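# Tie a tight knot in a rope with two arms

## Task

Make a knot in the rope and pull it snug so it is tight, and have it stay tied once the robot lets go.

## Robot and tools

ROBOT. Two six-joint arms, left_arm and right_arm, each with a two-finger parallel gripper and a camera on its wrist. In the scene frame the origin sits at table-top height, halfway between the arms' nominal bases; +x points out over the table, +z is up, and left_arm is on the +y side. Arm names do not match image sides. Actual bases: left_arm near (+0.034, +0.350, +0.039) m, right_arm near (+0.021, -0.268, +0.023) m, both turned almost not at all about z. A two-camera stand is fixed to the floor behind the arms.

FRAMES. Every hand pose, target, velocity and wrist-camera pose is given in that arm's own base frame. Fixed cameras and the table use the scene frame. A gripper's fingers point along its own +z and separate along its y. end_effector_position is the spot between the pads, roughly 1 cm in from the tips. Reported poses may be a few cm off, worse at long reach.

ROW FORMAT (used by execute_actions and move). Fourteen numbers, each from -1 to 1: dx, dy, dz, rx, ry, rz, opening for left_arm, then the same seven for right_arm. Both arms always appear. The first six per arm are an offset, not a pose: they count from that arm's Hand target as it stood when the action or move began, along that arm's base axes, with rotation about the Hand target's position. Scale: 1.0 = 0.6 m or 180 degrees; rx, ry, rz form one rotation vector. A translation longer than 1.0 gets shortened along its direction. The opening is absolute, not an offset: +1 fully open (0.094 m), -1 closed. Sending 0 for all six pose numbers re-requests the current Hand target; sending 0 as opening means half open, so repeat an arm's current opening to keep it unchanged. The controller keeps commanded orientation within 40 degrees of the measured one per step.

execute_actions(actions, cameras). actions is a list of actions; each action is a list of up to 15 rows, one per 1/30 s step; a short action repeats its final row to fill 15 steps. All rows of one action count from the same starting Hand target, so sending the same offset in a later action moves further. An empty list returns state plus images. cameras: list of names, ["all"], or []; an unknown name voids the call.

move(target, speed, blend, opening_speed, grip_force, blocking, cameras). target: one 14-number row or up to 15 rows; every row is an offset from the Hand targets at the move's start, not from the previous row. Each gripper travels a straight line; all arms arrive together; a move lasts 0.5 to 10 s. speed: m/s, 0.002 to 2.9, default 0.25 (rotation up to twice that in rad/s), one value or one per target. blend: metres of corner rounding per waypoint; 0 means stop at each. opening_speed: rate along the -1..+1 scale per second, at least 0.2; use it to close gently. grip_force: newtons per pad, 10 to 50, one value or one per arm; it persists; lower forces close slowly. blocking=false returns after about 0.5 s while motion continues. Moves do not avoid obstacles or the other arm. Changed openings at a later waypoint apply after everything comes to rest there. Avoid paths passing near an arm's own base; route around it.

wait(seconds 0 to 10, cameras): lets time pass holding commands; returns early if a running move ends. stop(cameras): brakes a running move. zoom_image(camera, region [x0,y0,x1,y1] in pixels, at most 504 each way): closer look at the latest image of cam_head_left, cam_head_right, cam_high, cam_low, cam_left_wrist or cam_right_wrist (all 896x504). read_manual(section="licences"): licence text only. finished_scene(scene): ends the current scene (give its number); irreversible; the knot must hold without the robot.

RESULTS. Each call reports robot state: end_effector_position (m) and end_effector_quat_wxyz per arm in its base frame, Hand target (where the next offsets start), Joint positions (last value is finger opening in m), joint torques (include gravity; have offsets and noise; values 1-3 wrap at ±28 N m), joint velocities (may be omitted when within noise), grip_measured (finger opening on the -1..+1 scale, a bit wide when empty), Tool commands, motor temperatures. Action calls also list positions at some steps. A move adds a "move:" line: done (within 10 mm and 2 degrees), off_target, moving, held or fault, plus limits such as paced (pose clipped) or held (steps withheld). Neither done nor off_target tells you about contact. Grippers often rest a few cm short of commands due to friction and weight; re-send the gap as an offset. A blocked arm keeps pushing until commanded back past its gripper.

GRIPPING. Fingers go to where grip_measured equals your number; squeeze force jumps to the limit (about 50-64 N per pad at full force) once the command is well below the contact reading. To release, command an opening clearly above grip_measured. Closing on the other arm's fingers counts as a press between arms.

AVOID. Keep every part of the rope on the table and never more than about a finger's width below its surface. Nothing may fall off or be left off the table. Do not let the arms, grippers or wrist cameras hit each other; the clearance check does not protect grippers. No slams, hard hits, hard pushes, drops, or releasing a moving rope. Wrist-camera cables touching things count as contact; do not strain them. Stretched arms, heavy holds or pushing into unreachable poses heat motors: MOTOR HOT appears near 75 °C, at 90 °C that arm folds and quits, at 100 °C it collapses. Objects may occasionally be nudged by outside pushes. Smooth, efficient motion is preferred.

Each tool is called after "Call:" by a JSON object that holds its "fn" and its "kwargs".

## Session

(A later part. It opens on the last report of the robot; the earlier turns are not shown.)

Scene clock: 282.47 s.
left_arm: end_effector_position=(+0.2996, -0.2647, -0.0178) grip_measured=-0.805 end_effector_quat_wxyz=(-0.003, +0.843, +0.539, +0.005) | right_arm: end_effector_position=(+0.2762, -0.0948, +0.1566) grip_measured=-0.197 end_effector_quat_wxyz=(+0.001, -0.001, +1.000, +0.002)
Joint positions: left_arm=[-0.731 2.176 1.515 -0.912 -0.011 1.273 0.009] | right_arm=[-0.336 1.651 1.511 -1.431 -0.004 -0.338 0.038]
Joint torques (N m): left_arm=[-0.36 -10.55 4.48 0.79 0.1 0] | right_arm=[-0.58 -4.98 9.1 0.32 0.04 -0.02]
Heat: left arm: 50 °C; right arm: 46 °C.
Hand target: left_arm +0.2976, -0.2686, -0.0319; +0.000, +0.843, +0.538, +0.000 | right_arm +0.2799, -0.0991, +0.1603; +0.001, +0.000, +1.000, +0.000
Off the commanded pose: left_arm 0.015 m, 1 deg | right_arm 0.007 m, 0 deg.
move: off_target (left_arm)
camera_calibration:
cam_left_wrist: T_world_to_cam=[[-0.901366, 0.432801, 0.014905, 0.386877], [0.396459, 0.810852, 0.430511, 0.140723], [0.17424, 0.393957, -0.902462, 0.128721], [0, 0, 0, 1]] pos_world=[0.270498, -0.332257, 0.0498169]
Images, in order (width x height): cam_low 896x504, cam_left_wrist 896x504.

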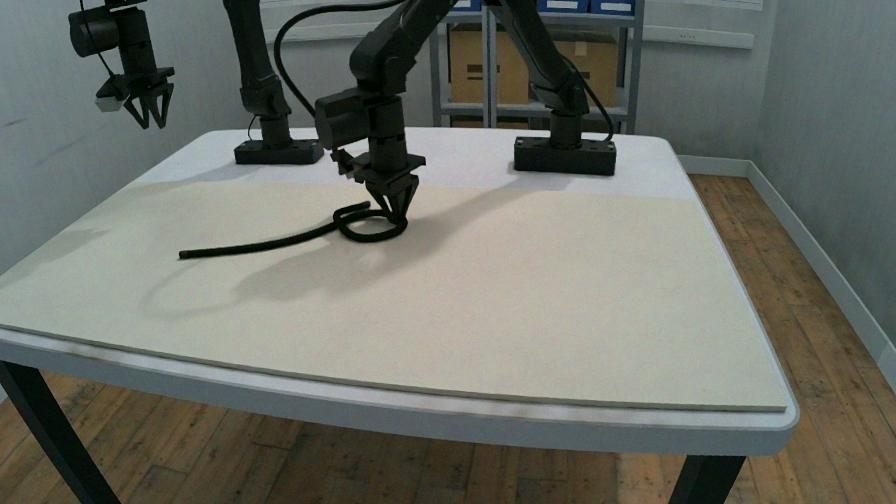

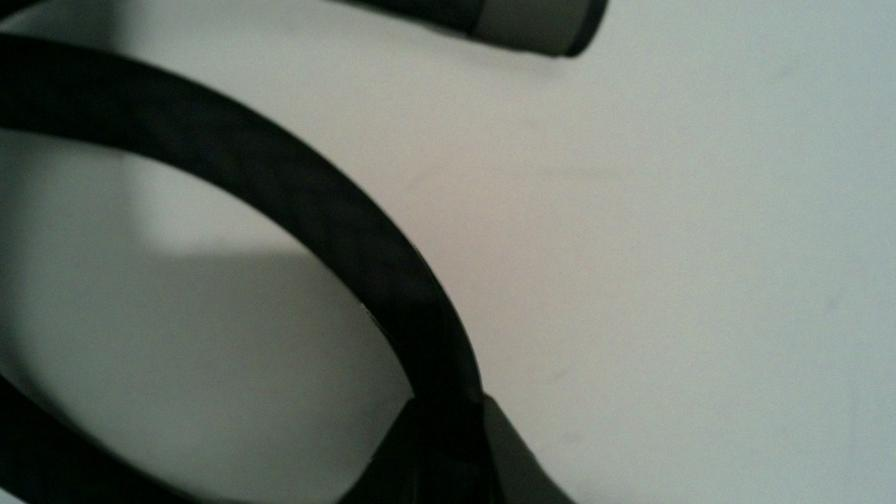

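Call:
{"fn": "zoom_image", "kwargs": {"camera": "cam_low", "region": [170, 180, 430, 270]}}

Scaled by 1.938.

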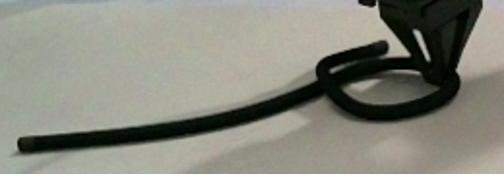

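Call:
{"fn": "move", "kwargs": {"target": [[0,0,0.1,0,0,0,-1,0,0,0,0,0,0,-0.2],[-0.127,-0.108,0.1,0,0,0.19,-1,0,0,0,0,0,0,-0.2],[-0.127,-0.108,0.005,0,0,0.19,-1,0,0,0,0,0,0,-0.2]], "speed": [0.15,0.15,0.12], "blend": [0.01,0.01,0], "cameras": ["cam_left_wrist","cam_low"]}}

Call:
{"fn": "zoom_image", "kwargs": {"camera": "cam_low", "region": [170, 160, 430, 270]}}

Scene clock: 323.53 s.
left_arm: end_effector_position=(+0.2222, -0.3296, -0.0178) grip_measured=-0.805 end_effector_quat_wxyz=(-0.003, +0.649, +0.761, +0.007) | right_arm: end_effector_position=(+0.2762, -0.0948, +0.1566) grip_measured=-0.197 end_effector_quat_wxyz=(+0.001, -0.001, +1.000, +0.002)
Joint positions: left_arm=[-0.985 2.175 1.514 -0.919 -0.011 0.426 0.009] | right_arm=[-0.336 1.651 1.511 -1.431 -0.004 -0.338 0.038]
Joint torques (N m): left_arm=[-0.1 -10.95 4.78 0.75 0.1 -0.04] | right_arm=[-0.55 -4.98 9.1 0.32 0.03 -0.01]
Heat: left arm: 44 °C; right arm: 46 °C.
Hand target: left_arm +0.2213, -0.3333, -0.0289; +0.000, +0.648, +0.762, +0.001 | right_arm +0.2799, -0.0991, +0.1603; +0.001, +0.000, +1.000, +0.000
Off the commanded pose: left_arm 0.012 m, 1 deg | right_arm 0.007 m, 0 deg.
move: off_target (left_arm)
camera_calibration:
cam_left_wrist: T_world_to_cam=[[-0.989551, -0.143841, 0.00996169, 0.174671], [-0.12543, 0.892849, 0.432536, 0.367073], [-0.0711108, 0.426767, -0.901562, 0.233081], [0, 0, 0, 1]] pos_world=[0.235462, -0.402087, 0.0496246]
Images, in order (width x height): cam_low 896x504, cam_left_wrist 896x504.

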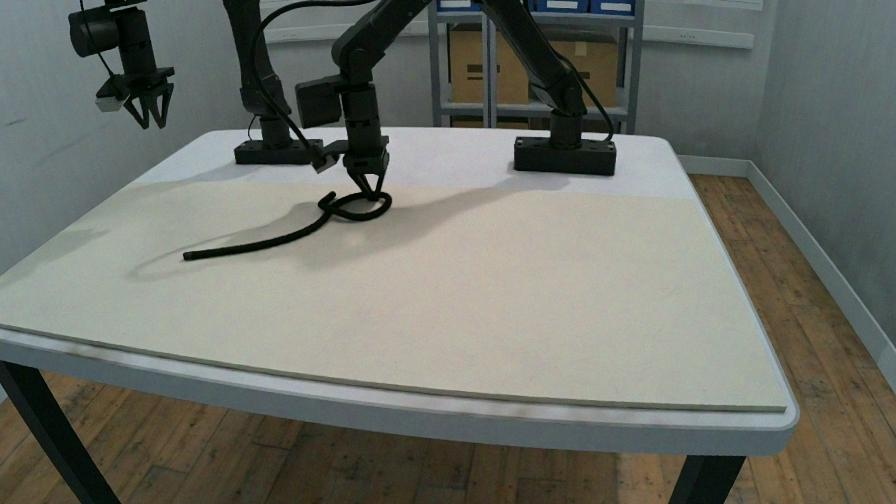

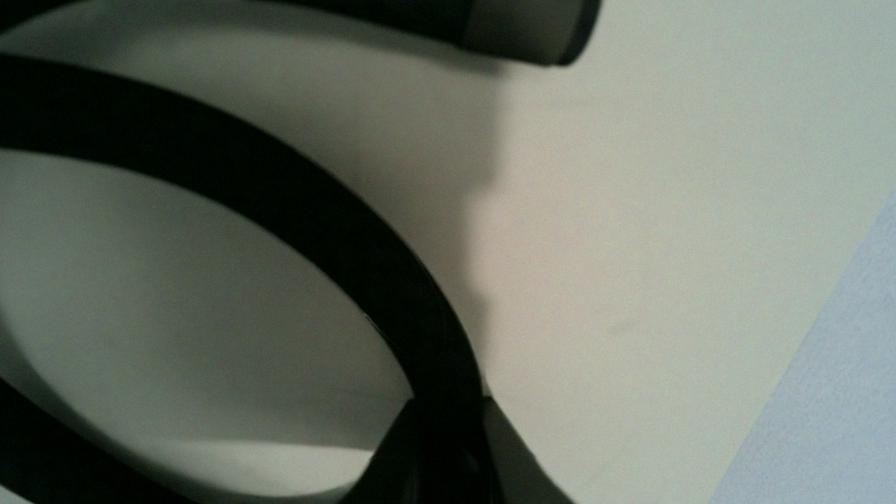

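Scaled by 1.938.

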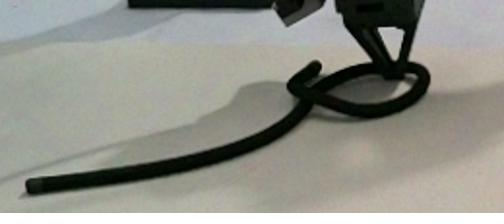

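Call:
{"fn": "move", "kwargs": {"target": [[0,0,0,0,0,0,-0.4,0,0,0,0,0,0,-0.2],[0.0,0.0,0.06,0,0,0,-0.4,0,0,0,0,0,0,-0.2],[0.07,-0.05,0.2,0,0,-0.05,-0.4,0,0,0,0,0,0,-0.2]], "speed": [0.1,0.2,0.25], "blend": [0,0.02,0], "cameras": ["cam_left_wrist","cam_low"]}}

Scene clock: 401.13 s.
left_arm: end_effector_position=(+0.2633, -0.3602, +0.0891) grip_measured=-0.402 end_effector_quat_wxyz=(+0.002, +0.703, +0.711, +0.005) | right_arm: end_effector_position=(+0.2762, -0.0948, +0.1566) grip_measured=-0.197 end_effector_quat_wxyz=(+0.001, -0.001, +1.000, +0.002)
Joint positions: left_arm=[-0.946 2.294 2.146 -1.42 -0.011 0.615 0.028] | right_arm=[-0.336 1.651 1.511 -1.431 -0.004 -0.338 0.038]
Joint torques (N m): left_arm=[0.06 -12.62 9.32 0.14 0.08 0.07] | right_arm=[-0.55 -4.98 9.1 0.32 0.04 -0.02]
Heat: left arm: 45 °C; right arm: 47 °C.
Hand target: left_arm +0.2633, -0.3633, +0.0911; +0.000, +0.706, +0.709, +0.000 | right_arm +0.2799, -0.0991, +0.1603; +0.001, +0.000, +1.000, +0.000
Off the commanded pose: left_arm 0.004 m, 1 deg | right_arm 0.007 m, 0 deg.
move: done; blend cut to 0.0178 m at target 2
camera_calibration:
cam_left_wrist: T_world_to_cam=[[-0.99997, 0.00447912, 0.00628611, 0.26643], [0.00672342, 0.905475, 0.424347, 0.323829], [-0.00379121, 0.424376, -0.905478, 0.327252], [0, 0, 0, 1]] pos_world=[0.265486, -0.43329, 0.157229]
Images, in order (width x height): cam_low 896x504, cam_left_wrist 896x504.

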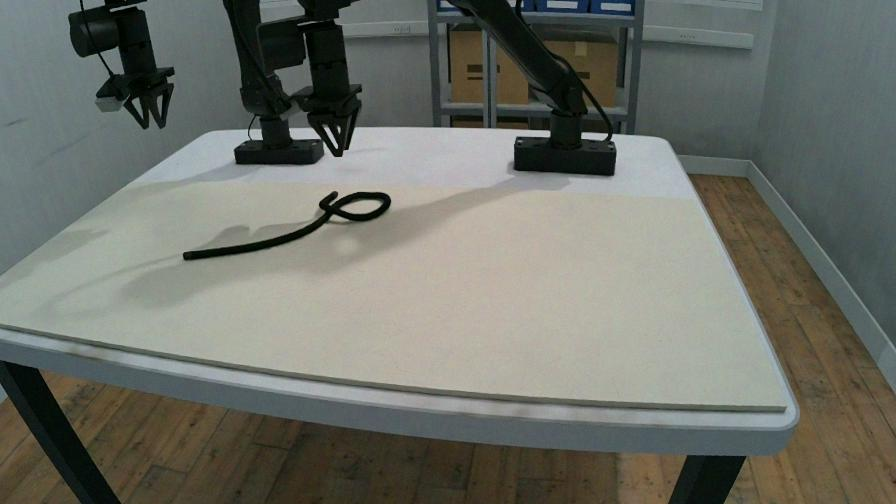

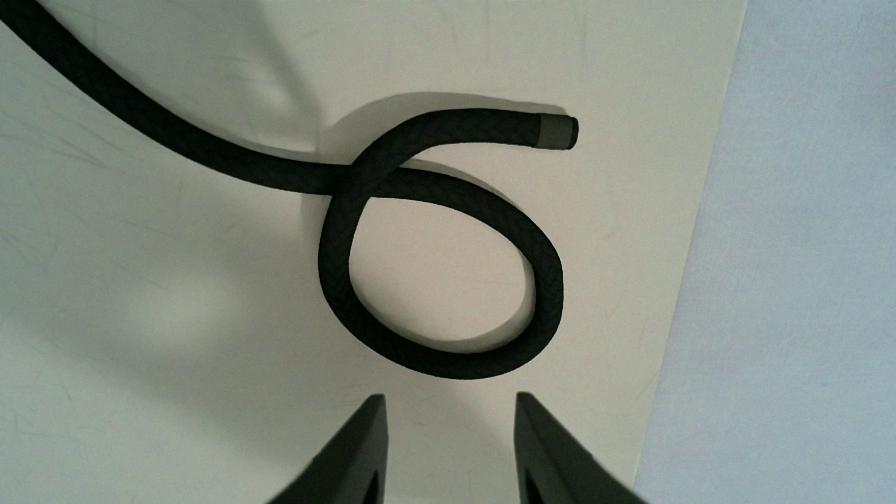

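Call:
{"fn": "move", "kwargs": {"target": [[-0.0455,-0.005,-0.05,0,0,0.278,-0.45,0,0,0,0,0,0,-0.2],[-0.0455,-0.005,-0.2035,0,0,0.278,-0.45,0,0,0,0,0,0,-0.2]], "speed": [0.3,0.15], "blend": [0.01,0], "cameras": ["cam_left_wrist"]}}

Scene clock: 450.27 s.
left_arm: end_effector_position=(+0.2363, -0.3607, -0.0170) grip_measured=-0.448 end_effector_quat_wxyz=(-0.005, +0.340, +0.941, +0.006) | right_arm: end_effector_position=(+0.2762, -0.0948, +0.1566) grip_measured=-0.197 end_effector_quat_wxyz=(+0.001, -0.001, +1.000, +0.002)
Joint positions: left_arm=[-0.995 2.303 1.734 -1.017 -0.005 -0.302 0.026] | right_arm=[-0.336 1.651 1.511 -1.431 -0.004 -0.338 0.038]
Joint torques (N m): left_arm=[-0.38 -11.84 4.83 0.84 0.03 -0.04] | right_arm=[-0.55 -4.98 9.11 0.32 0.03 -0.02]
Heat: left arm: 44 °C; right arm: 47 °C.
Hand target: left_arm +0.2361, -0.3663, -0.0309; +0.000, +0.340, +0.941, +0.000 | right_arm +0.2799, -0.0991, +0.1603; +0.001, +0.000, +1.000, +0.000
Off the commanded pose: left_arm 0.015 m, 1 deg | right_arm 0.007 m, 0 deg.
move: off_target (left_arm)
camera_calibration:
cam_left_wrist: T_world_to_cam=[[-0.650101, -0.759814, 0.00719243, -0.11839], [-0.683212, 0.588651, 0.432101, 0.418295], [-0.33255, 0.275996, -0.901796, 0.255516], [0, 0, 0, 1]] pos_world=[0.293791, -0.406705, 0.0505286]
Images, in order (width x height): cam_left_wrist 896x504.

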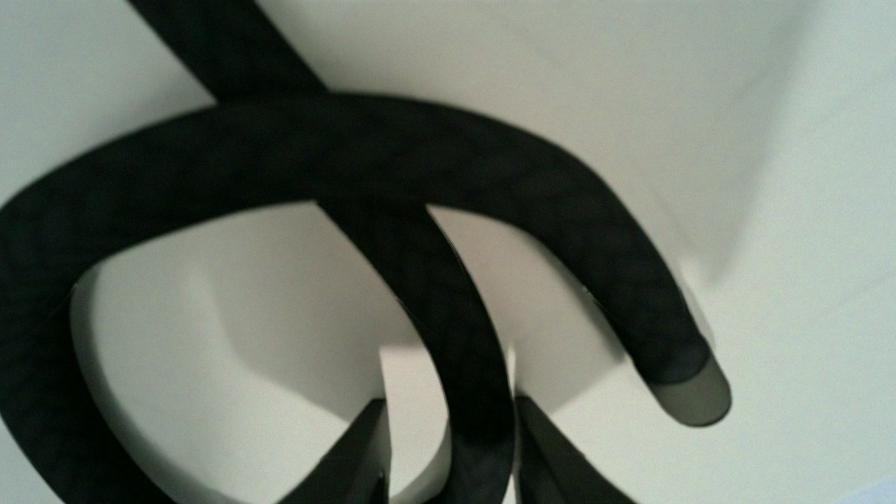

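Call:
{"fn": "move", "kwargs": {"target": [[0,0,0,0,0,0,-1,0,0,0,0,0,0,-0.2],[0,-0.005,0.065,0,0,0.05,-1,0,0,0,0,0,0,-0.2],[0.025,-0.125,0.065,0,0,0.28,-1,0,0,0,0,0,0,-0.2],[0.025,-0.125,0.0,0,0,0.28,-1,0,0,0,0,0,0,-0.2]], "speed": [0.1,0.15,0.2,0.12], "blend": [0,0.01,0.005,0], "cameras": ["cam_left_wrist","cam_low"]}}

Call:
{"fn": "zoom_image", "kwargs": {"camera": "cam_low", "region": [170, 140, 430, 270]}}

Scene clock: 470.93 s.
left_arm: end_effector_position=(+0.2548, -0.4417, -0.0129) grip_measured=-0.806 end_effector_quat_wxyz=(+0.005, -0.092, +0.996, -0.008) | right_arm: end_effector_position=(+0.2762, -0.0948, +0.1566) grip_measured=-0.197 end_effector_quat_wxyz=(+0.001, -0.001, +1.000, +0.002)
Joint positions: left_arm=[-1.05 2.653 2.393 -1.292 -0.002 -1.234 0.009] | right_arm=[-0.336 1.651 1.511 -1.431 -0.004 -0.338 0.038]
Joint torques (N m): left_arm=[-0.36 -14.09 5.03 0.63 0 -0.06] | right_arm=[-0.55 -4.98 9.11 0.32 0.04 -0.01]
Heat: left arm: 47 °C; right arm: 48 °C.
Hand target: left_arm +0.2510, -0.4413, -0.0309; +0.000, -0.093, +0.996, +0.000 | right_arm +0.2799, -0.0991, +0.1603; +0.001, +0.000, +1.000, +0.000
Off the commanded pose: left_arm 0.018 m, 1 deg | right_arm 0.007 m, 0 deg.
move: off_target (left_arm)
camera_calibration:
cam_left_wrist: T_world_to_cam=[[0.168, -0.985221, 0.0334051, -0.475514], [-0.900205, -0.139516, 0.412511, 0.210185], [-0.401754, -0.0993731, -0.91034, 0.139405], [0, 0, 0, 1]] pos_world=[0.325102, -0.425309, 0.0560864]
Images, in order (width x height): cam_low 896x504, cam_left_wrist 896x504.

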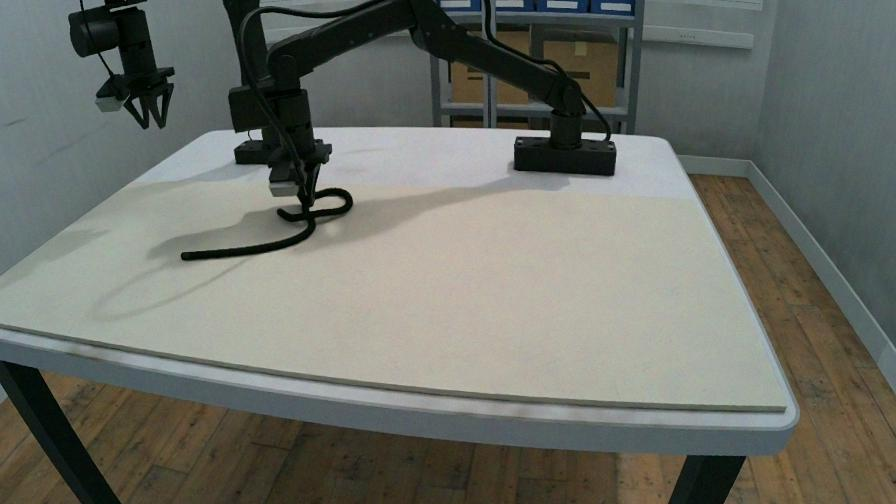

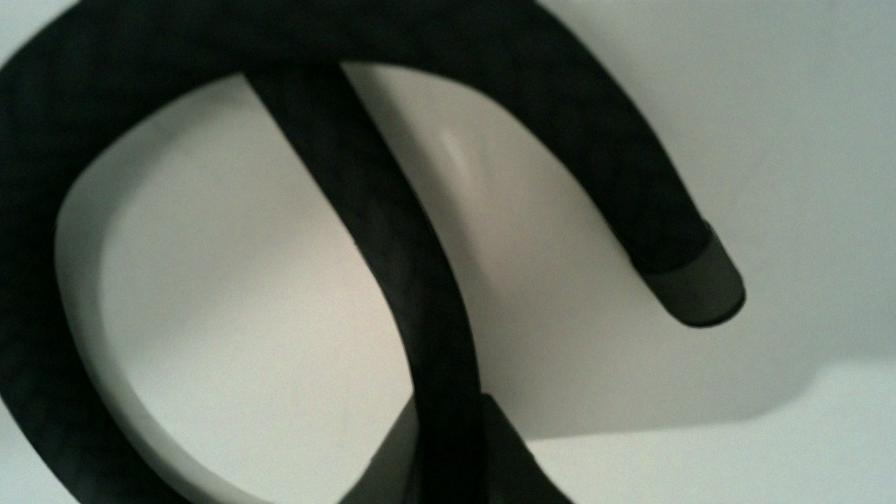

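Scaled by 1.938.

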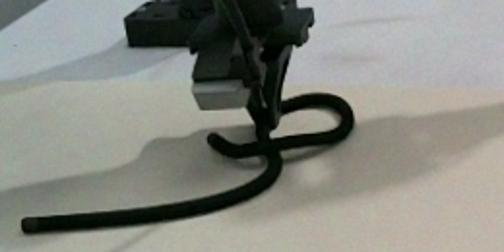

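Call:
{"fn": "move", "kwargs": {"target": [[0,0,0.05,0,0,0,-1,0,0,0,0,0,0,-0.2],[0.09,0.11,0.06,0,0,-0.35,-1,0,0,0,0,0,0,-0.2],[0.185,0.225,0.06,0,0,-0.75,-1,0,0,0,0,0,0,-0.2],[0.185,0.225,-0.002,0,0,-0.75,-1,0,0,0,0,0,0,-0.2],[0.185,0.225,-0.002,0,0,-0.75,-0.4,0,0,0,0,0,0,-0.2],[0.175,0.215,0.08,0,0,-0.75,-0.4,0,0,0,0,0,0,-0.2],[0.155,0.215,0.22,0,0,-0.65,-0.4,0,0,0,0,0,0,-0.2]], "speed": [0.15,0.2,0.2,0.15,0.1,0.2,0.25], "blend": [0.01,0.02,0.005,0,0,0.01,0], "cameras": ["cam_left_wrist","cam_low","cam_high"]}}

Scene clock: 524.30 s.
left_arm: end_effector_position=(+0.3457, -0.3099, +0.0953) grip_measured=-0.402 end_effector_quat_wxyz=(+0.000, +0.799, +0.601, +0.001) | right_arm: end_effector_position=(+0.2762, -0.0948, +0.1566) grip_measured=-0.197 end_effector_quat_wxyz=(+0.001, -0.001, +1.000, +0.002)
Joint positions: left_arm=[-0.734 2.415 2.383 -1.537 -0.002 1.119 0.028] | right_arm=[-0.336 1.651 1.511 -1.431 -0.004 -0.338 0.038]
Joint torques (N m): left_arm=[-0.36 -14.32 8.83 0.11 -0.01 -0.01] | right_arm=[-0.58 -4.98 9.11 0.32 0.04 -0.01]
Heat: left arm: 49 °C; right arm: 48 °C.
Hand target: left_arm +0.3440, -0.3123, +0.1010; +0.000, +0.800, +0.600, +0.000 | right_arm +0.2799, -0.0991, +0.1603; +0.001, +0.000, +1.000, +0.000
Off the commanded pose: left_arm 0.006 m, 0 deg | right_arm 0.007 m, 0 deg.
joint sent to its limit (left arm) — joint 4 (wrist pitch), lower limit. The joint targets still meet the commanded pose.
move: done; target 5's new opening was sent with left_arm's hand 0.014 m and 1 deg from that target
camera_calibration:
cam_left_wrist: T_world_to_cam=[[-0.956196, 0.292379, 0.0142966, 0.421823], [0.270918, 0.865397, 0.421534, 0.171582], [0.110876, 0.406942, -0.9067, 0.266875], [0, 0, 0, 1]] pos_world=[0.327271, -0.380422, 0.163617]
Images, in order (width x height): cam_high 896x504, cam_low 896x504, cam_left_wrist 896x504.

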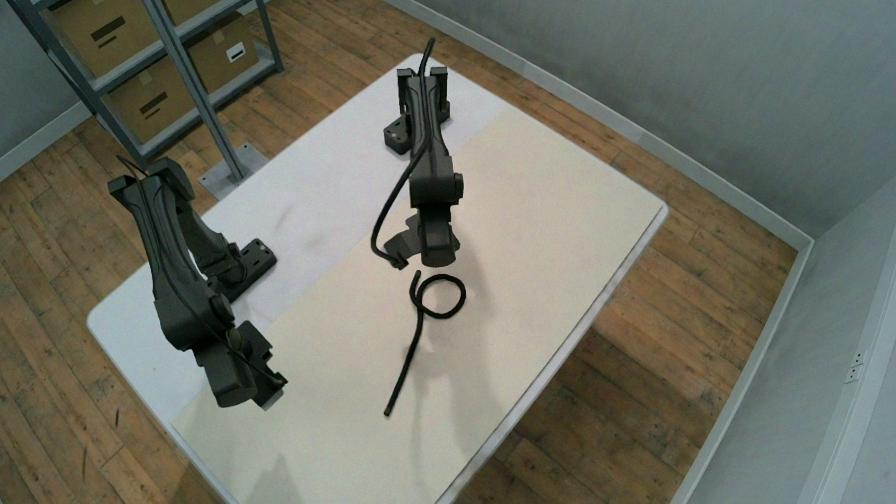

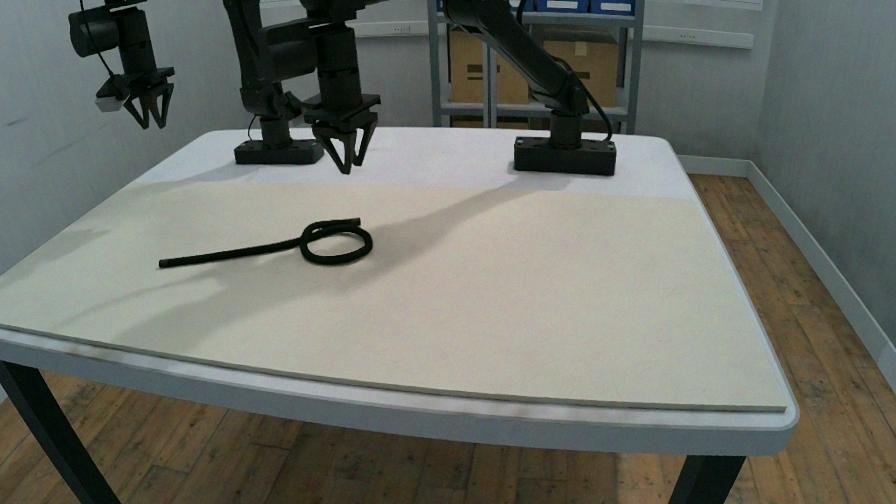

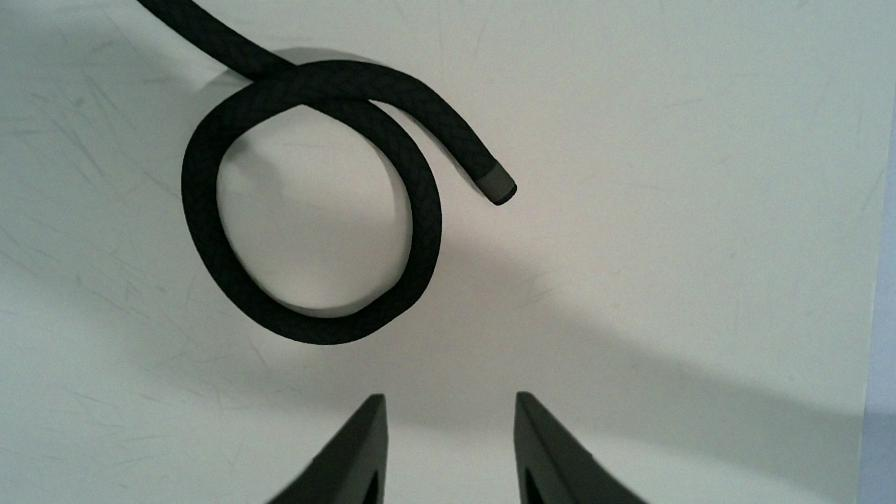

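Call:
{"fn": "move", "kwargs": {"target": [[-0.083,0.117,0,0,0,0,-0.4,0.1,0.2,0,0,0,0.1,-0.4],[-0.083,0.117,0,0,0,0,-0.4,0.2635,0.563,-0.117,0,0,0.25,-0.4]], "speed": [0.3,0.35], "blend": [0.03,0], "cameras": ["cam_right_wrist","cam_high"]}}

Scene clock: 550.10 s.
left_arm: end_effector_position=(+0.2954, -0.2436, +0.0995) grip_measured=-0.402 end_effector_quat_wxyz=(-0.006, +0.799, +0.602, +0.000) | right_arm: end_effector_position=(+0.4352, +0.2408, +0.0943) grip_measured=-0.397 end_effector_quat_wxyz=(+0.040, -0.383, +0.923, +0.005)
Joint positions: left_arm=[-0.693 2.017 1.75 -1.316 -0.002 1.157 0.028] | right_arm=[0.503 2.533 2.592 -1.55 0 -0.283 0.028]
Joint torques (N m): left_arm=[0.24 -13.38 4.88 0.45 -0.01 0.09] | right_arm=[-0.5 -10.67 8.73 0.5 0 0]
Motor temperatures (°C): left_arm=[29 53 35 32 31 31 31] | right_arm=[30 35 48 31 30 31 30]
Heat: left arm: 53 °C; right arm: 48 °C.
Hand target: left_arm +0.2943, -0.2421, +0.1011; +0.000, +0.800, +0.600, +0.001 | right_arm +0.4380, +0.2387, +0.0901; +0.001, -0.383, +0.924, +0.000
Off the commanded pose: left_arm 0.002 m, 1 deg | right_arm 0.005 m, 5 deg.
joint sent to its limit (right arm) — joint 4 (wrist pitch), lower limit. The joint targets are off in orientation, not in position.
move: off_target (right_arm)
camera_calibration:
cam_right_wrist: T_world_to_cam=[[0.708818, -0.704975, 0.024223, -0.14003], [-0.677076, -0.670332, 0.303683, 0.468648], [-0.197852, -0.231657, -0.952465, 0.317119], [0, 0, 0, 1]] pos_world=[0.479309, 0.288895, 0.163116]
Images, in order (width x height): cam_high 896x504, cam_right_wrist 896x504.

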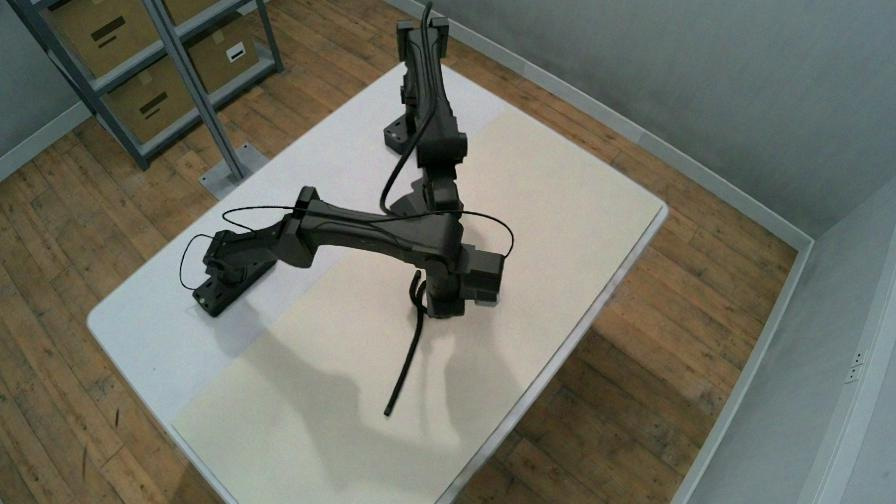

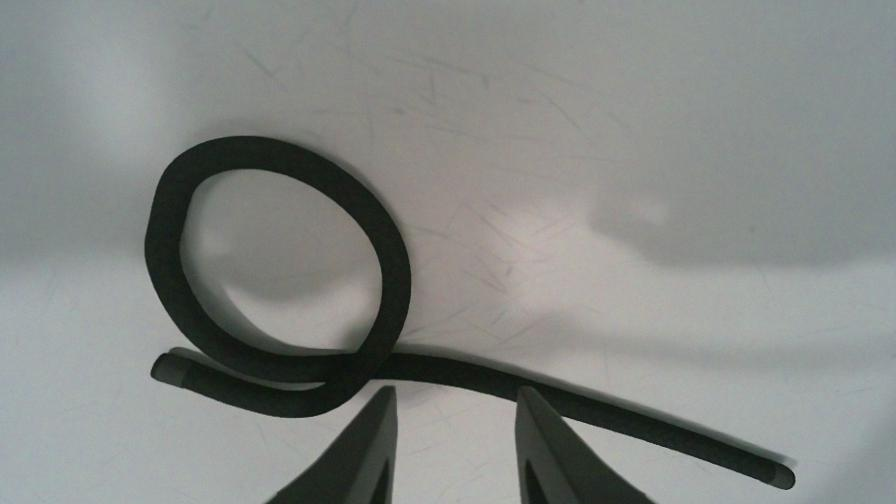

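Call:
{"fn": "move", "kwargs": {"target": [[0,0,0,0,0,0,-0.4,-0.0417,0.0138,-0.08,0,0,-0.111,-0.4],[0,0,0,0,0,0,-0.4,-0.0417,0.0138,-0.1818,0,0,-0.111,-0.4]], "speed": [0.25,0.12], "blend": [0.01,0], "cameras": ["cam_right_wrist"]}}

Scene clock: 566.10 s.
left_arm: end_effector_position=(+0.2954, -0.2436, +0.0995) grip_measured=-0.402 end_effector_quat_wxyz=(-0.006, +0.799, +0.602, +0.000) | right_arm: end_effector_position=(+0.4046, +0.2391, -0.0073) grip_measured=-0.397 end_effector_quat_wxyz=(-0.023, -0.216, +0.976, -0.007)
Joint positions: left_arm=[-0.693 2.017 1.75 -1.316 -0.002 1.157 0.028] | right_arm=[0.531 2.505 2.135 -1.249 0 0.095 0.028]
Joint torques (N m): left_arm=[0.23 -13.35 4.88 0.45 -0.01 0.08] | right_arm=[0.43 -12.15 3.71 1.33 0.01 0.1]
Heat: left arm: 52 °C; right arm: 47 °C.
Hand target: left_arm +0.2943, -0.2421, +0.1011; +0.000, +0.800, +0.600, +0.001 | right_arm +0.4129, +0.2470, -0.0191; +0.000, -0.216, +0.976, +0.000
Off the commanded pose: left_arm 0.002 m, 1 deg | right_arm 0.016 m, 3 deg.
move: off_target (right_arm)
camera_calibration:
cam_right_wrist: T_world_to_cam=[[0.42551, -0.904933, 0.00607576, 0.0452396], [-0.822203, -0.383787, 0.420345, 0.468698], [-0.378053, -0.183857, -0.907344, 0.275638], [0, 0, 0, 1]] pos_world=[0.470321, 0.271497, 0.0528089]
Images, in order (width x height): cam_right_wrist 896x504.

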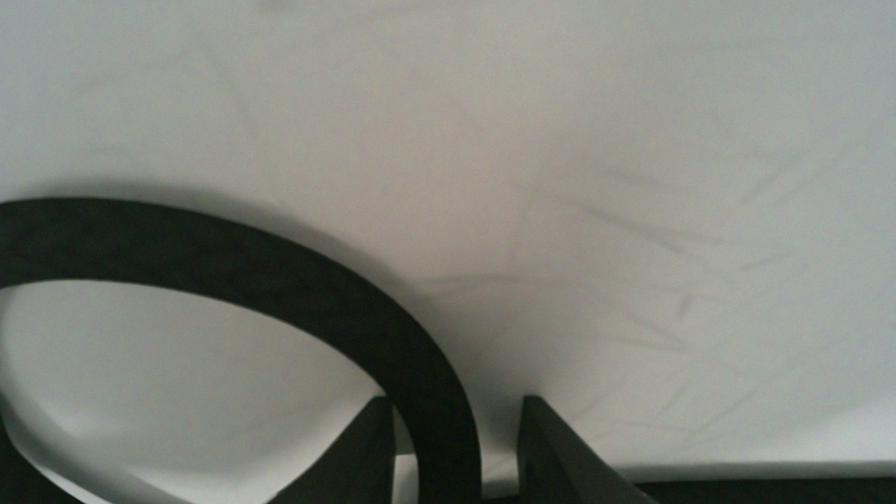

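Call:
{"fn": "move", "kwargs": {"target": [[0,0,0,0,0,0,-0.4,0.011,0.016,0.045,0,0,0.04,-0.4],[0,0,0,0,0,0,-0.4,0.011,0.016,0,0,0,0.04,-0.4],[0,0,0,0,0,0,-0.4,0.011,0.016,0,0,0,0.04,-1]], "speed": [0.15,0.12,0.1], "blend": [0.005,0,0], "cameras": ["cam_right_wrist","cam_left_wrist"]}}

Scene clock: 575.80 s.
left_arm: end_effector_position=(+0.2954, -0.2436, +0.0995) grip_measured=-0.402 end_effector_quat_wxyz=(-0.006, +0.799, +0.602, +0.000) | right_arm: end_effector_position=(+0.4257, +0.2563, +0.0030) grip_measured=-0.779 end_effector_quat_wxyz=(+0.019, -0.272, +0.962, +0.005)
Joint positions: left_arm=[-0.693 2.017 1.75 -1.316 -0.002 1.157 0.028] | right_arm=[0.54 2.527 2.217 -1.222 0 -0.011 0.01]
Joint torques (N m): left_arm=[0.25 -13.37 4.88 0.46 -0.01 0.08] | right_arm=[0.54 -10.25 5.08 0.75 0 -0.01]
Heat: left arm: 52 °C; right arm: 45 °C.
Hand target: left_arm +0.2943, -0.2421, +0.1011; +0.000, +0.800, +0.600, +0.001 | right_arm +0.4196, +0.2566, -0.0190; +0.001, -0.277, +0.961, +0.000
Off the commanded pose: left_arm 0.002 m, 1 deg | right_arm 0.023 m, 2 deg.
move: off_target (right_arm); target 3's new opening was sent with right_arm's hand 0.023 m and 2 deg from that target
camera_calibration:
cam_left_wrist: T_world_to_cam=[[-0.956672, 0.289989, 0.0261604, 0.352644], [0.273052, 0.862331, 0.426413, 0.124173], [0.101096, 0.41508, -0.90415, 0.253911], [0, 0, 0, 1]] pos_world=[0.27779, -0.314735, 0.167399]
cam_right_wrist: T_world_to_cam=[[0.525481, -0.850802, 0.00219903, -0.00461102], [-0.800684, -0.493649, 0.339435, 0.507582], [-0.287707, -0.180128, -0.940627, 0.256818], [0, 0, 0, 1]] pos_world=[0.482724, 0.292904, 0.0692886]
Images, in order (width x height): cam_left_wrist 896x504, cam_right_wrist 896x504.

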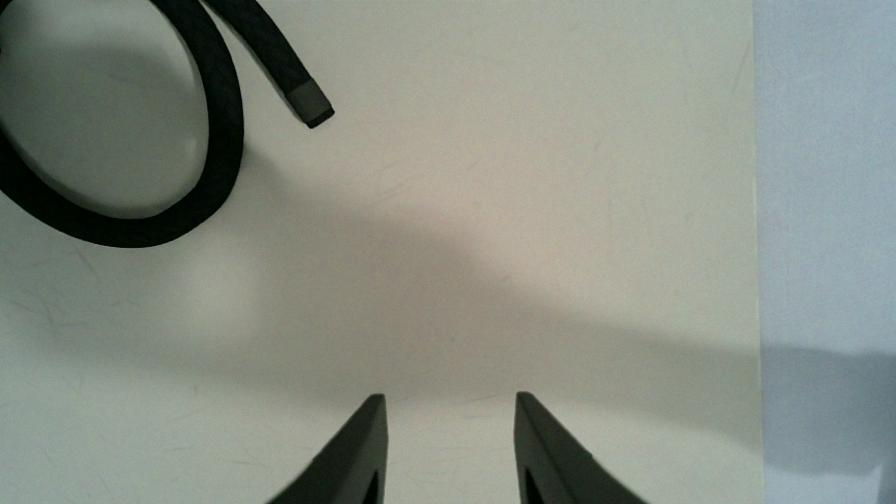

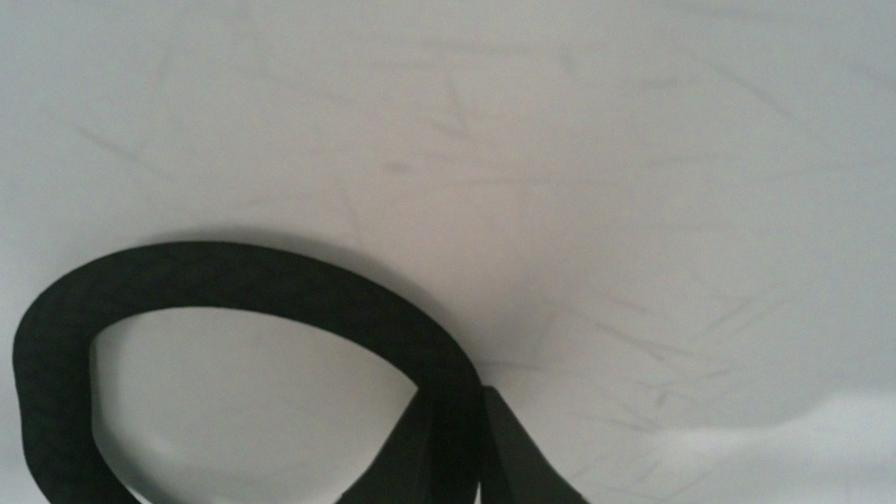

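Call:
{"fn": "move", "kwargs": {"target": [[0,0,0,0,0,0,-0.4,0,0,0,0,0,0,-0.3],[0,0,0,0,0,0,-0.4,0.02,0,0.1,0,0,0,-0.3],[0,0,0,0,0,0,-0.4,0.06,-0.17,0.16,0,0,0,-0.3],[0.07,-0.13,-0.05,0,0,0.22,-0.45,0.06,-0.2,0.16,0,0,0,-0.3]], "speed": [0.1,0.2,0.3,0.3], "blend": [0,0.02,0.02,0], "cameras": ["cam_left_wrist","cam_right_wrist"]}}

Scene clock: 686.23 s.
left_arm: end_effector_position=(+0.3362, -0.3168, +0.0737) grip_measured=-0.448 end_effector_quat_wxyz=(+0.005, +0.550, +0.835, +0.000) | right_arm: end_effector_position=(+0.4563, +0.1394, +0.0618) grip_measured=-0.303 end_effector_quat_wxyz=(-0.013, -0.278, +0.960, -0.003)
Joint positions: left_arm=[-0.759 2.364 2.205 -1.401 -0.002 0.405 0.026] | right_arm=[0.296 2.522 2.443 -1.518 0.005 -0.267 0.033]
Joint torques (N m): left_arm=[-0.32 -12.29 9.4 0.16 -0.01 -0.03] | right_arm=[-0.53 -15.91 4.64 0.45 -0.04 -0.01]
Motor temperatures (°C): left_arm=[29 52 35 32 31 31 30] | right_arm=[30 42 44 31 30 31 31]
Heat: left arm: 52 °C; right arm: 44 °C.
Hand target: left_arm +0.3362, -0.3201, +0.0710; +0.000, +0.550, +0.835, +0.001 | right_arm +0.4555, +0.1367, +0.0771; +0.001, -0.277, +0.961, +0.000
Off the commanded pose: left_arm 0.004 m, 1 deg | right_arm 0.015 m, 2 deg.
move: off_target (right_arm)
camera_calibration:
cam_left_wrist: T_world_to_cam=[[-0.924094, -0.382048, 0.00947744, 0.190977], [-0.344446, 0.843371, 0.412411, 0.389747], [-0.165554, 0.377842, -0.910949, 0.33522], [0, 0, 0, 1]] pos_world=[0.366224, -0.382399, 0.142823]
cam_right_wrist: T_world_to_cam=[[0.536921, -0.843632, 0.000138169, -0.126362], [-0.772948, -0.49187, 0.400769, 0.437621], [-0.338033, -0.215288, -0.916179, 0.326265], [0, 0, 0, 1]] pos_world=[0.516393, 0.17889, 0.12355]
Images, in order (width x height): cam_left_wrist 896x504, cam_right_wrist 896x504.

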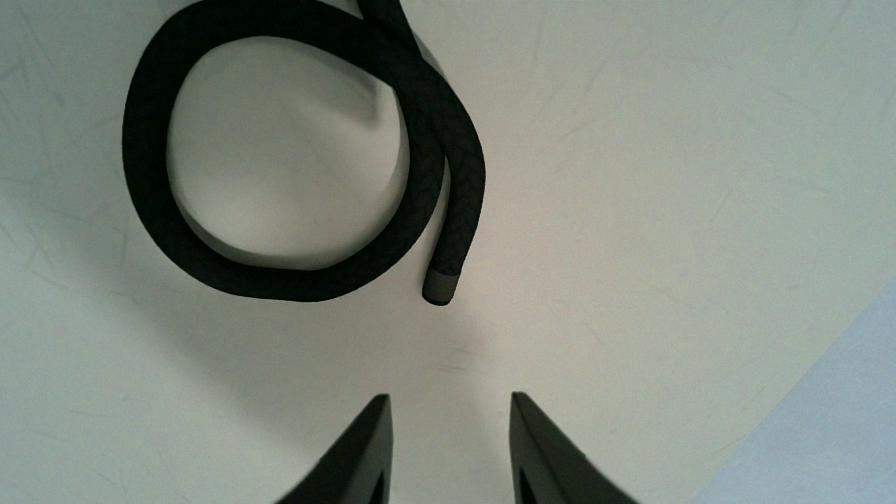

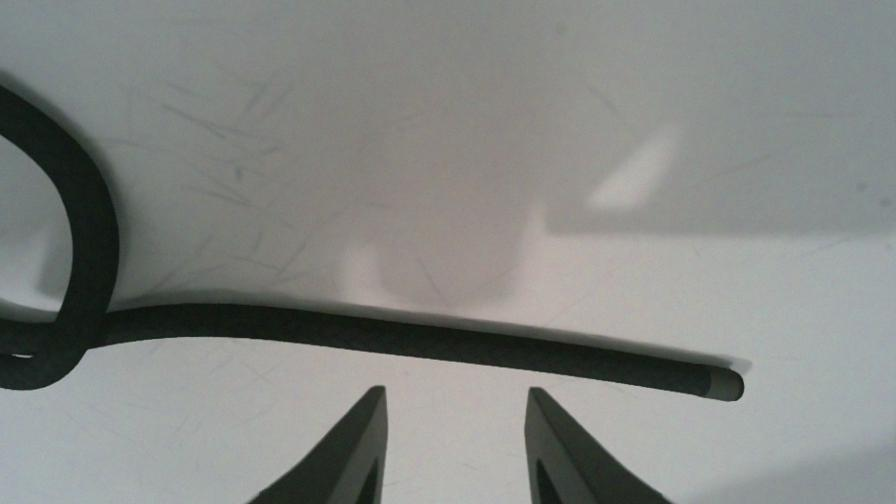

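Call:
{"fn": "move", "kwargs": {"target": [[-0.0037,-0.0115,-0.05,0,0,-0.09,-0.52,0,0,0,0,0,0,-0.3],[-0.0037,-0.0115,-0.17,0,0,-0.09,-0.52,0,0,0,0,0,0,-0.3]], "speed": [0.25,0.12], "blend": [0.01,0], "cameras": ["cam_left_wrist"]}}

Scene clock: 696.00 s.
left_arm: end_effector_position=(+0.3335, -0.3225, -0.0156) grip_measured=-0.518 end_effector_quat_wxyz=(-0.004, +0.658, +0.753, +0.001) | right_arm: end_effector_position=(+0.4563, +0.1394, +0.0618) grip_measured=-0.303 end_effector_quat_wxyz=(-0.013, -0.278, +0.960, -0.003)
Joint positions: left_arm=[-0.772 2.431 1.967 -1.114 -0.002 0.664 0.023] | right_arm=[0.296 2.522 2.443 -1.518 0.005 -0.267 0.033]
Joint torques (N m): left_arm=[-0.39 -12.81 5 0.8 0 0.07] | right_arm=[-0.53 -15.9 4.63 0.45 -0.04 -0.02]
Heat: left arm: 51 °C; right arm: 46 °C.
Hand target: left_arm +0.3341, -0.3270, -0.0309; +0.000, +0.662, +0.749, +0.001 | right_arm +0.4555, +0.1367, +0.0771; +0.001, -0.277, +0.961, +0.000
Off the commanded pose: left_arm 0.016 m, 1 deg | right_arm 0.015 m, 2 deg.
move: off_target (left_arm, right_arm)
camera_calibration:
cam_left_wrist: T_world_to_cam=[[-0.992552, -0.120376, 0.0187357, 0.294517], [-0.100933, 0.898673, 0.426848, 0.367266], [-0.0682195, 0.421777, -0.904129, 0.23735], [0, 0, 0, 1]] pos_world=[0.345585, -0.394708, 0.0523107]
Images, in order (width x height): cam_left_wrist 896x504.

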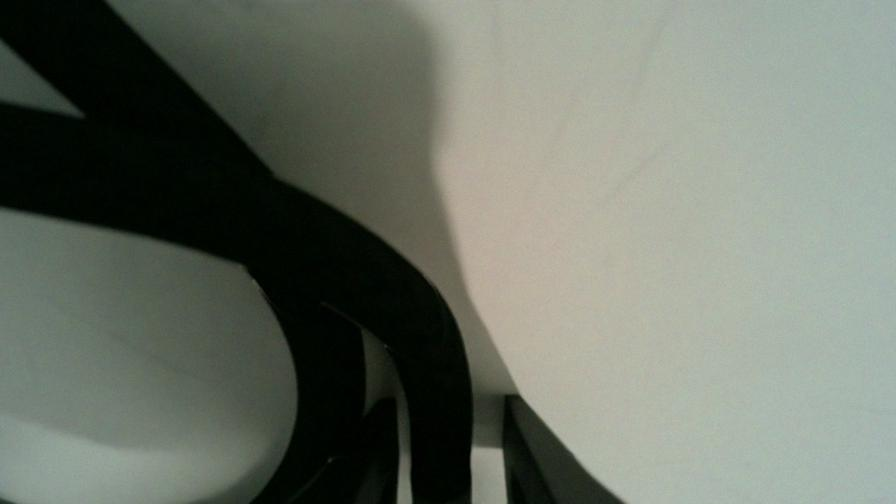

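Call:
{"fn": "move", "kwargs": {"target": [[0,0,0,0,0,0,-1,0,0,0,0,0,0,-0.3],[-0.02,-0.005,0.045,0,0,0,-1,0,0,0,0,0,0,-0.3],[-0.012,-0.025,0.045,0,0,-0.456,-1,0,0,0,0,0,0,-0.3],[-0.008,-0.028,0.0,0,0,-0.456,-1,0,0,0,0,0,0,-0.3]], "speed": [0.1,0.15,0.2,0.12], "blend": [0,0.005,0.005,0], "cameras": ["cam_right_wrist","cam_low","cam_head_left"]}}

Call:
{"fn": "zoom_image", "kwargs": {"camera": "cam_low", "region": [250, 170, 420, 290]}}

Scene clock: 738.03 s.
left_arm: end_effector_position=(+0.3285, -0.3375, -0.0130) grip_measured=-0.811 end_effector_quat_wxyz=(-0.001, +0.990, +0.139, +0.004) | right_arm: end_effector_position=(+0.4563, +0.1394, +0.0618) grip_measured=-0.303 end_effector_quat_wxyz=(-0.013, -0.278, +0.960, -0.003)
Joint positions: left_arm=[-0.804 2.447 2.008 -1.127 -0.008 2.059 0.009] | right_arm=[0.296 2.522 2.443 -1.518 0.005 -0.267 0.033]
Joint torques (N m): left_arm=[-0.32 -11.43 6.91 0.67 0.07 0.14] | right_arm=[-0.51 -15.9 4.64 0.46 -0.04 -0.02]
Motor temperatures (°C): left_arm=[29 49 34 32 31 31 30] | right_arm=[30 54 43 31 30 31 31]
Heat: left arm: 49 °C; right arm: 54 °C.
Hand target: left_arm +0.3292, -0.3438, -0.0310; +0.001, +0.991, +0.131, +0.000 | right_arm +0.4555, +0.1367, +0.0771; +0.001, -0.277, +0.961, +0.000
Off the commanded pose: left_arm 0.019 m, 1 deg | right_arm 0.015 m, 2 deg.
move: off_target (left_arm, right_arm)
camera_calibration:
cam_right_wrist: T_world_to_cam=[[0.536921, -0.843632, 0.000138169, -0.126362], [-0.772948, -0.49187, 0.400769, 0.437621], [-0.338033, -0.215288, -0.916179, 0.326265], [0, 0, 0, 1]] pos_world=[0.516393, 0.17889, 0.12355]
Images, in order (width x height): cam_head_left 896x504, cam_low 896x504, cam_right_wrist 896x504.

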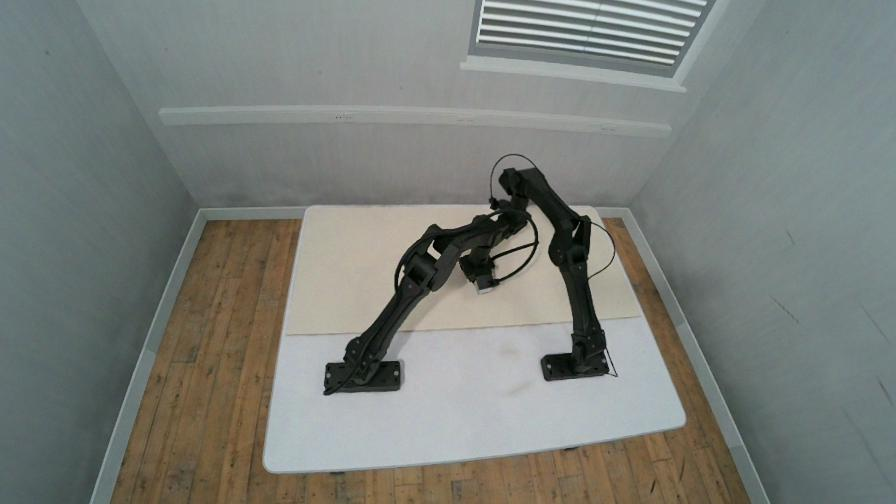

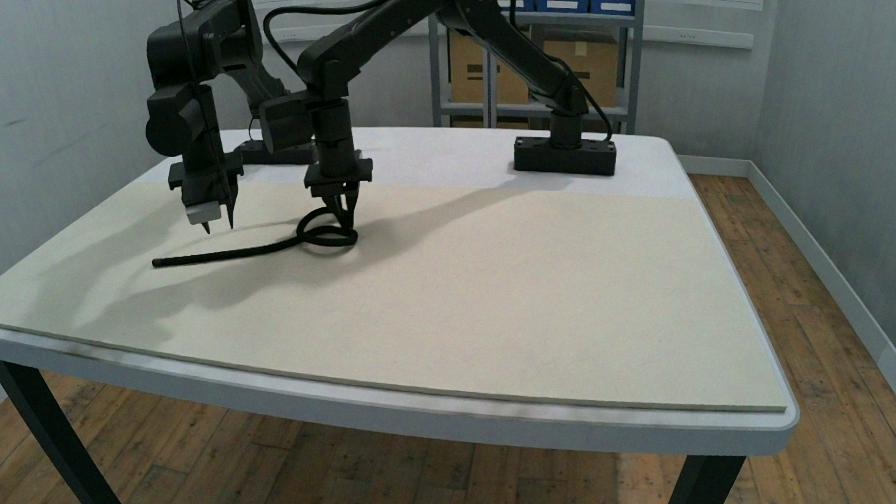

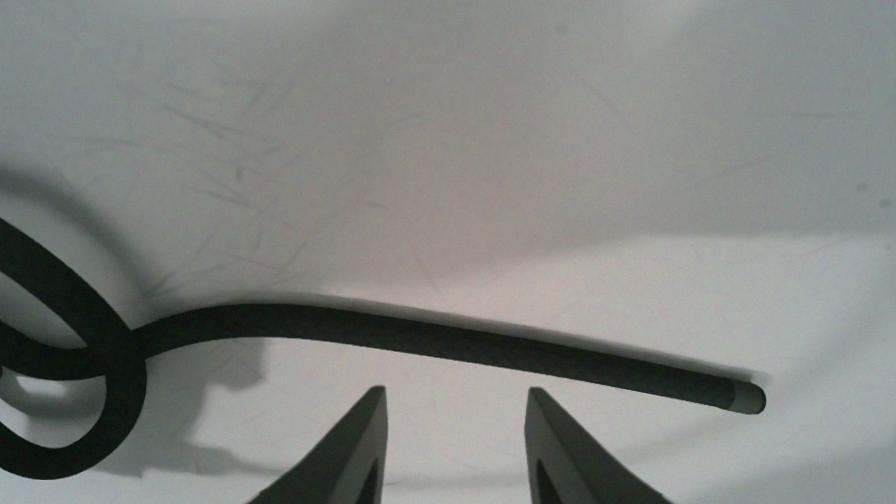

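Scaled by 2.965.

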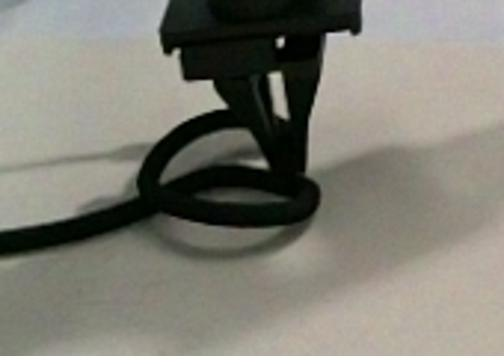

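Call:
{"fn": "move", "kwargs": {"target": [[0,0,0,0,0,0,-1,-0.072,0.064,-0.04,0,0,-0.562,-0.4],[0,0,0,0,0,0,-1,-0.072,0.064,-0.16,0,0,-0.562,-0.4]], "speed": [0.3,0.12], "blend": [0.01,0], "cameras": ["cam_right_wrist"]}}

Scene clock: 754.00 s.
left_arm: end_effector_position=(+0.3285, -0.3375, -0.0130) grip_measured=-0.811 end_effector_quat_wxyz=(-0.001, +0.990, +0.139, +0.004) | right_arm: end_effector_position=(+0.4196, +0.1652, +0.0448) grip_measured=-0.397 end_effector_quat_wxyz=(-0.018, +0.413, +0.911, -0.013)
Joint positions: left_arm=[-0.804 2.447 2.008 -1.127 -0.008 2.06 0.009] | right_arm=[0.37 2.375 2.108 -1.348 -0.007 1.221 0.028]
Joint torques (N m): left_arm=[-0.32 -11.41 6.9 0.68 0.07 0.12] | right_arm=[-0.14 -11.71 6.38 0.36 0.01 0.01]
Heat: left arm: 48 °C; right arm: 54 °C.
Hand target: left_arm +0.3292, -0.3438, -0.0310; +0.001, +0.991, +0.130, +0.000 | right_arm +0.4198, +0.1648, +0.0449; -0.017, +0.411, +0.911, -0.014 (not the last commanded pose)
Off the commanded pose: left_arm 0.019 m, 1 deg | right_arm 0.065 m, 20 deg.
move: held (right_arm; a check stopped the path), off_target (left_arm); path passed 0 of 2 targets; limits=held
pose unreachable (right arm): on one or more control steps of this call, first in action 0 (counted from 0), this arm could not follow its commanded pose, so it was not sent that pose on those steps. It may still have moved: this result reports where it is.
cause: moving toward the commanded pose would bring a part of the arm too close to another arm (this arm's gripper housing and the left arm's wrist (the part past joint 4), at the place that arm is still heading or pushing toward).
camera_calibration:
cam_right_wrist: T_world_to_cam=[[-0.74872, -0.661594, 0.0413796, 0.422657], [-0.595692, 0.698898, 0.395844, 0.157961], [-0.290808, 0.271727, -0.917385, 0.203604], [0, 0, 0, 1]] pos_world=[0.469758, 0.113904, 0.106766]
Images, in order (width x height): cam_right_wrist 896x504.

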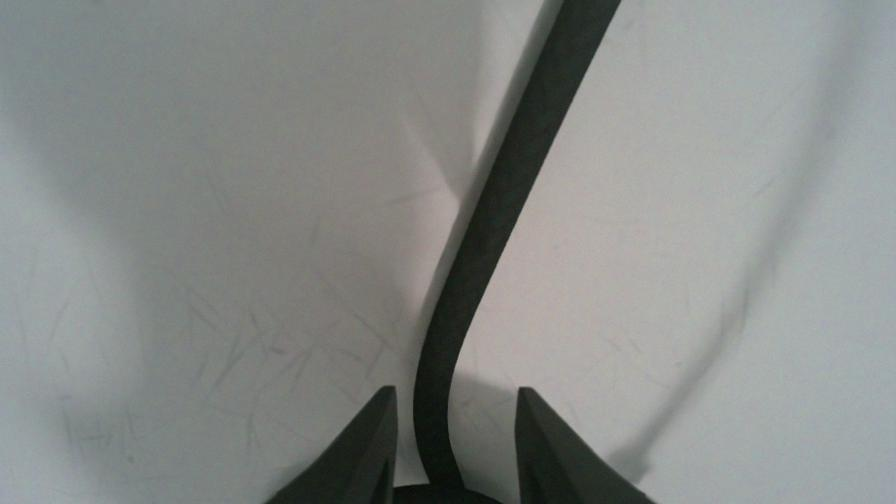

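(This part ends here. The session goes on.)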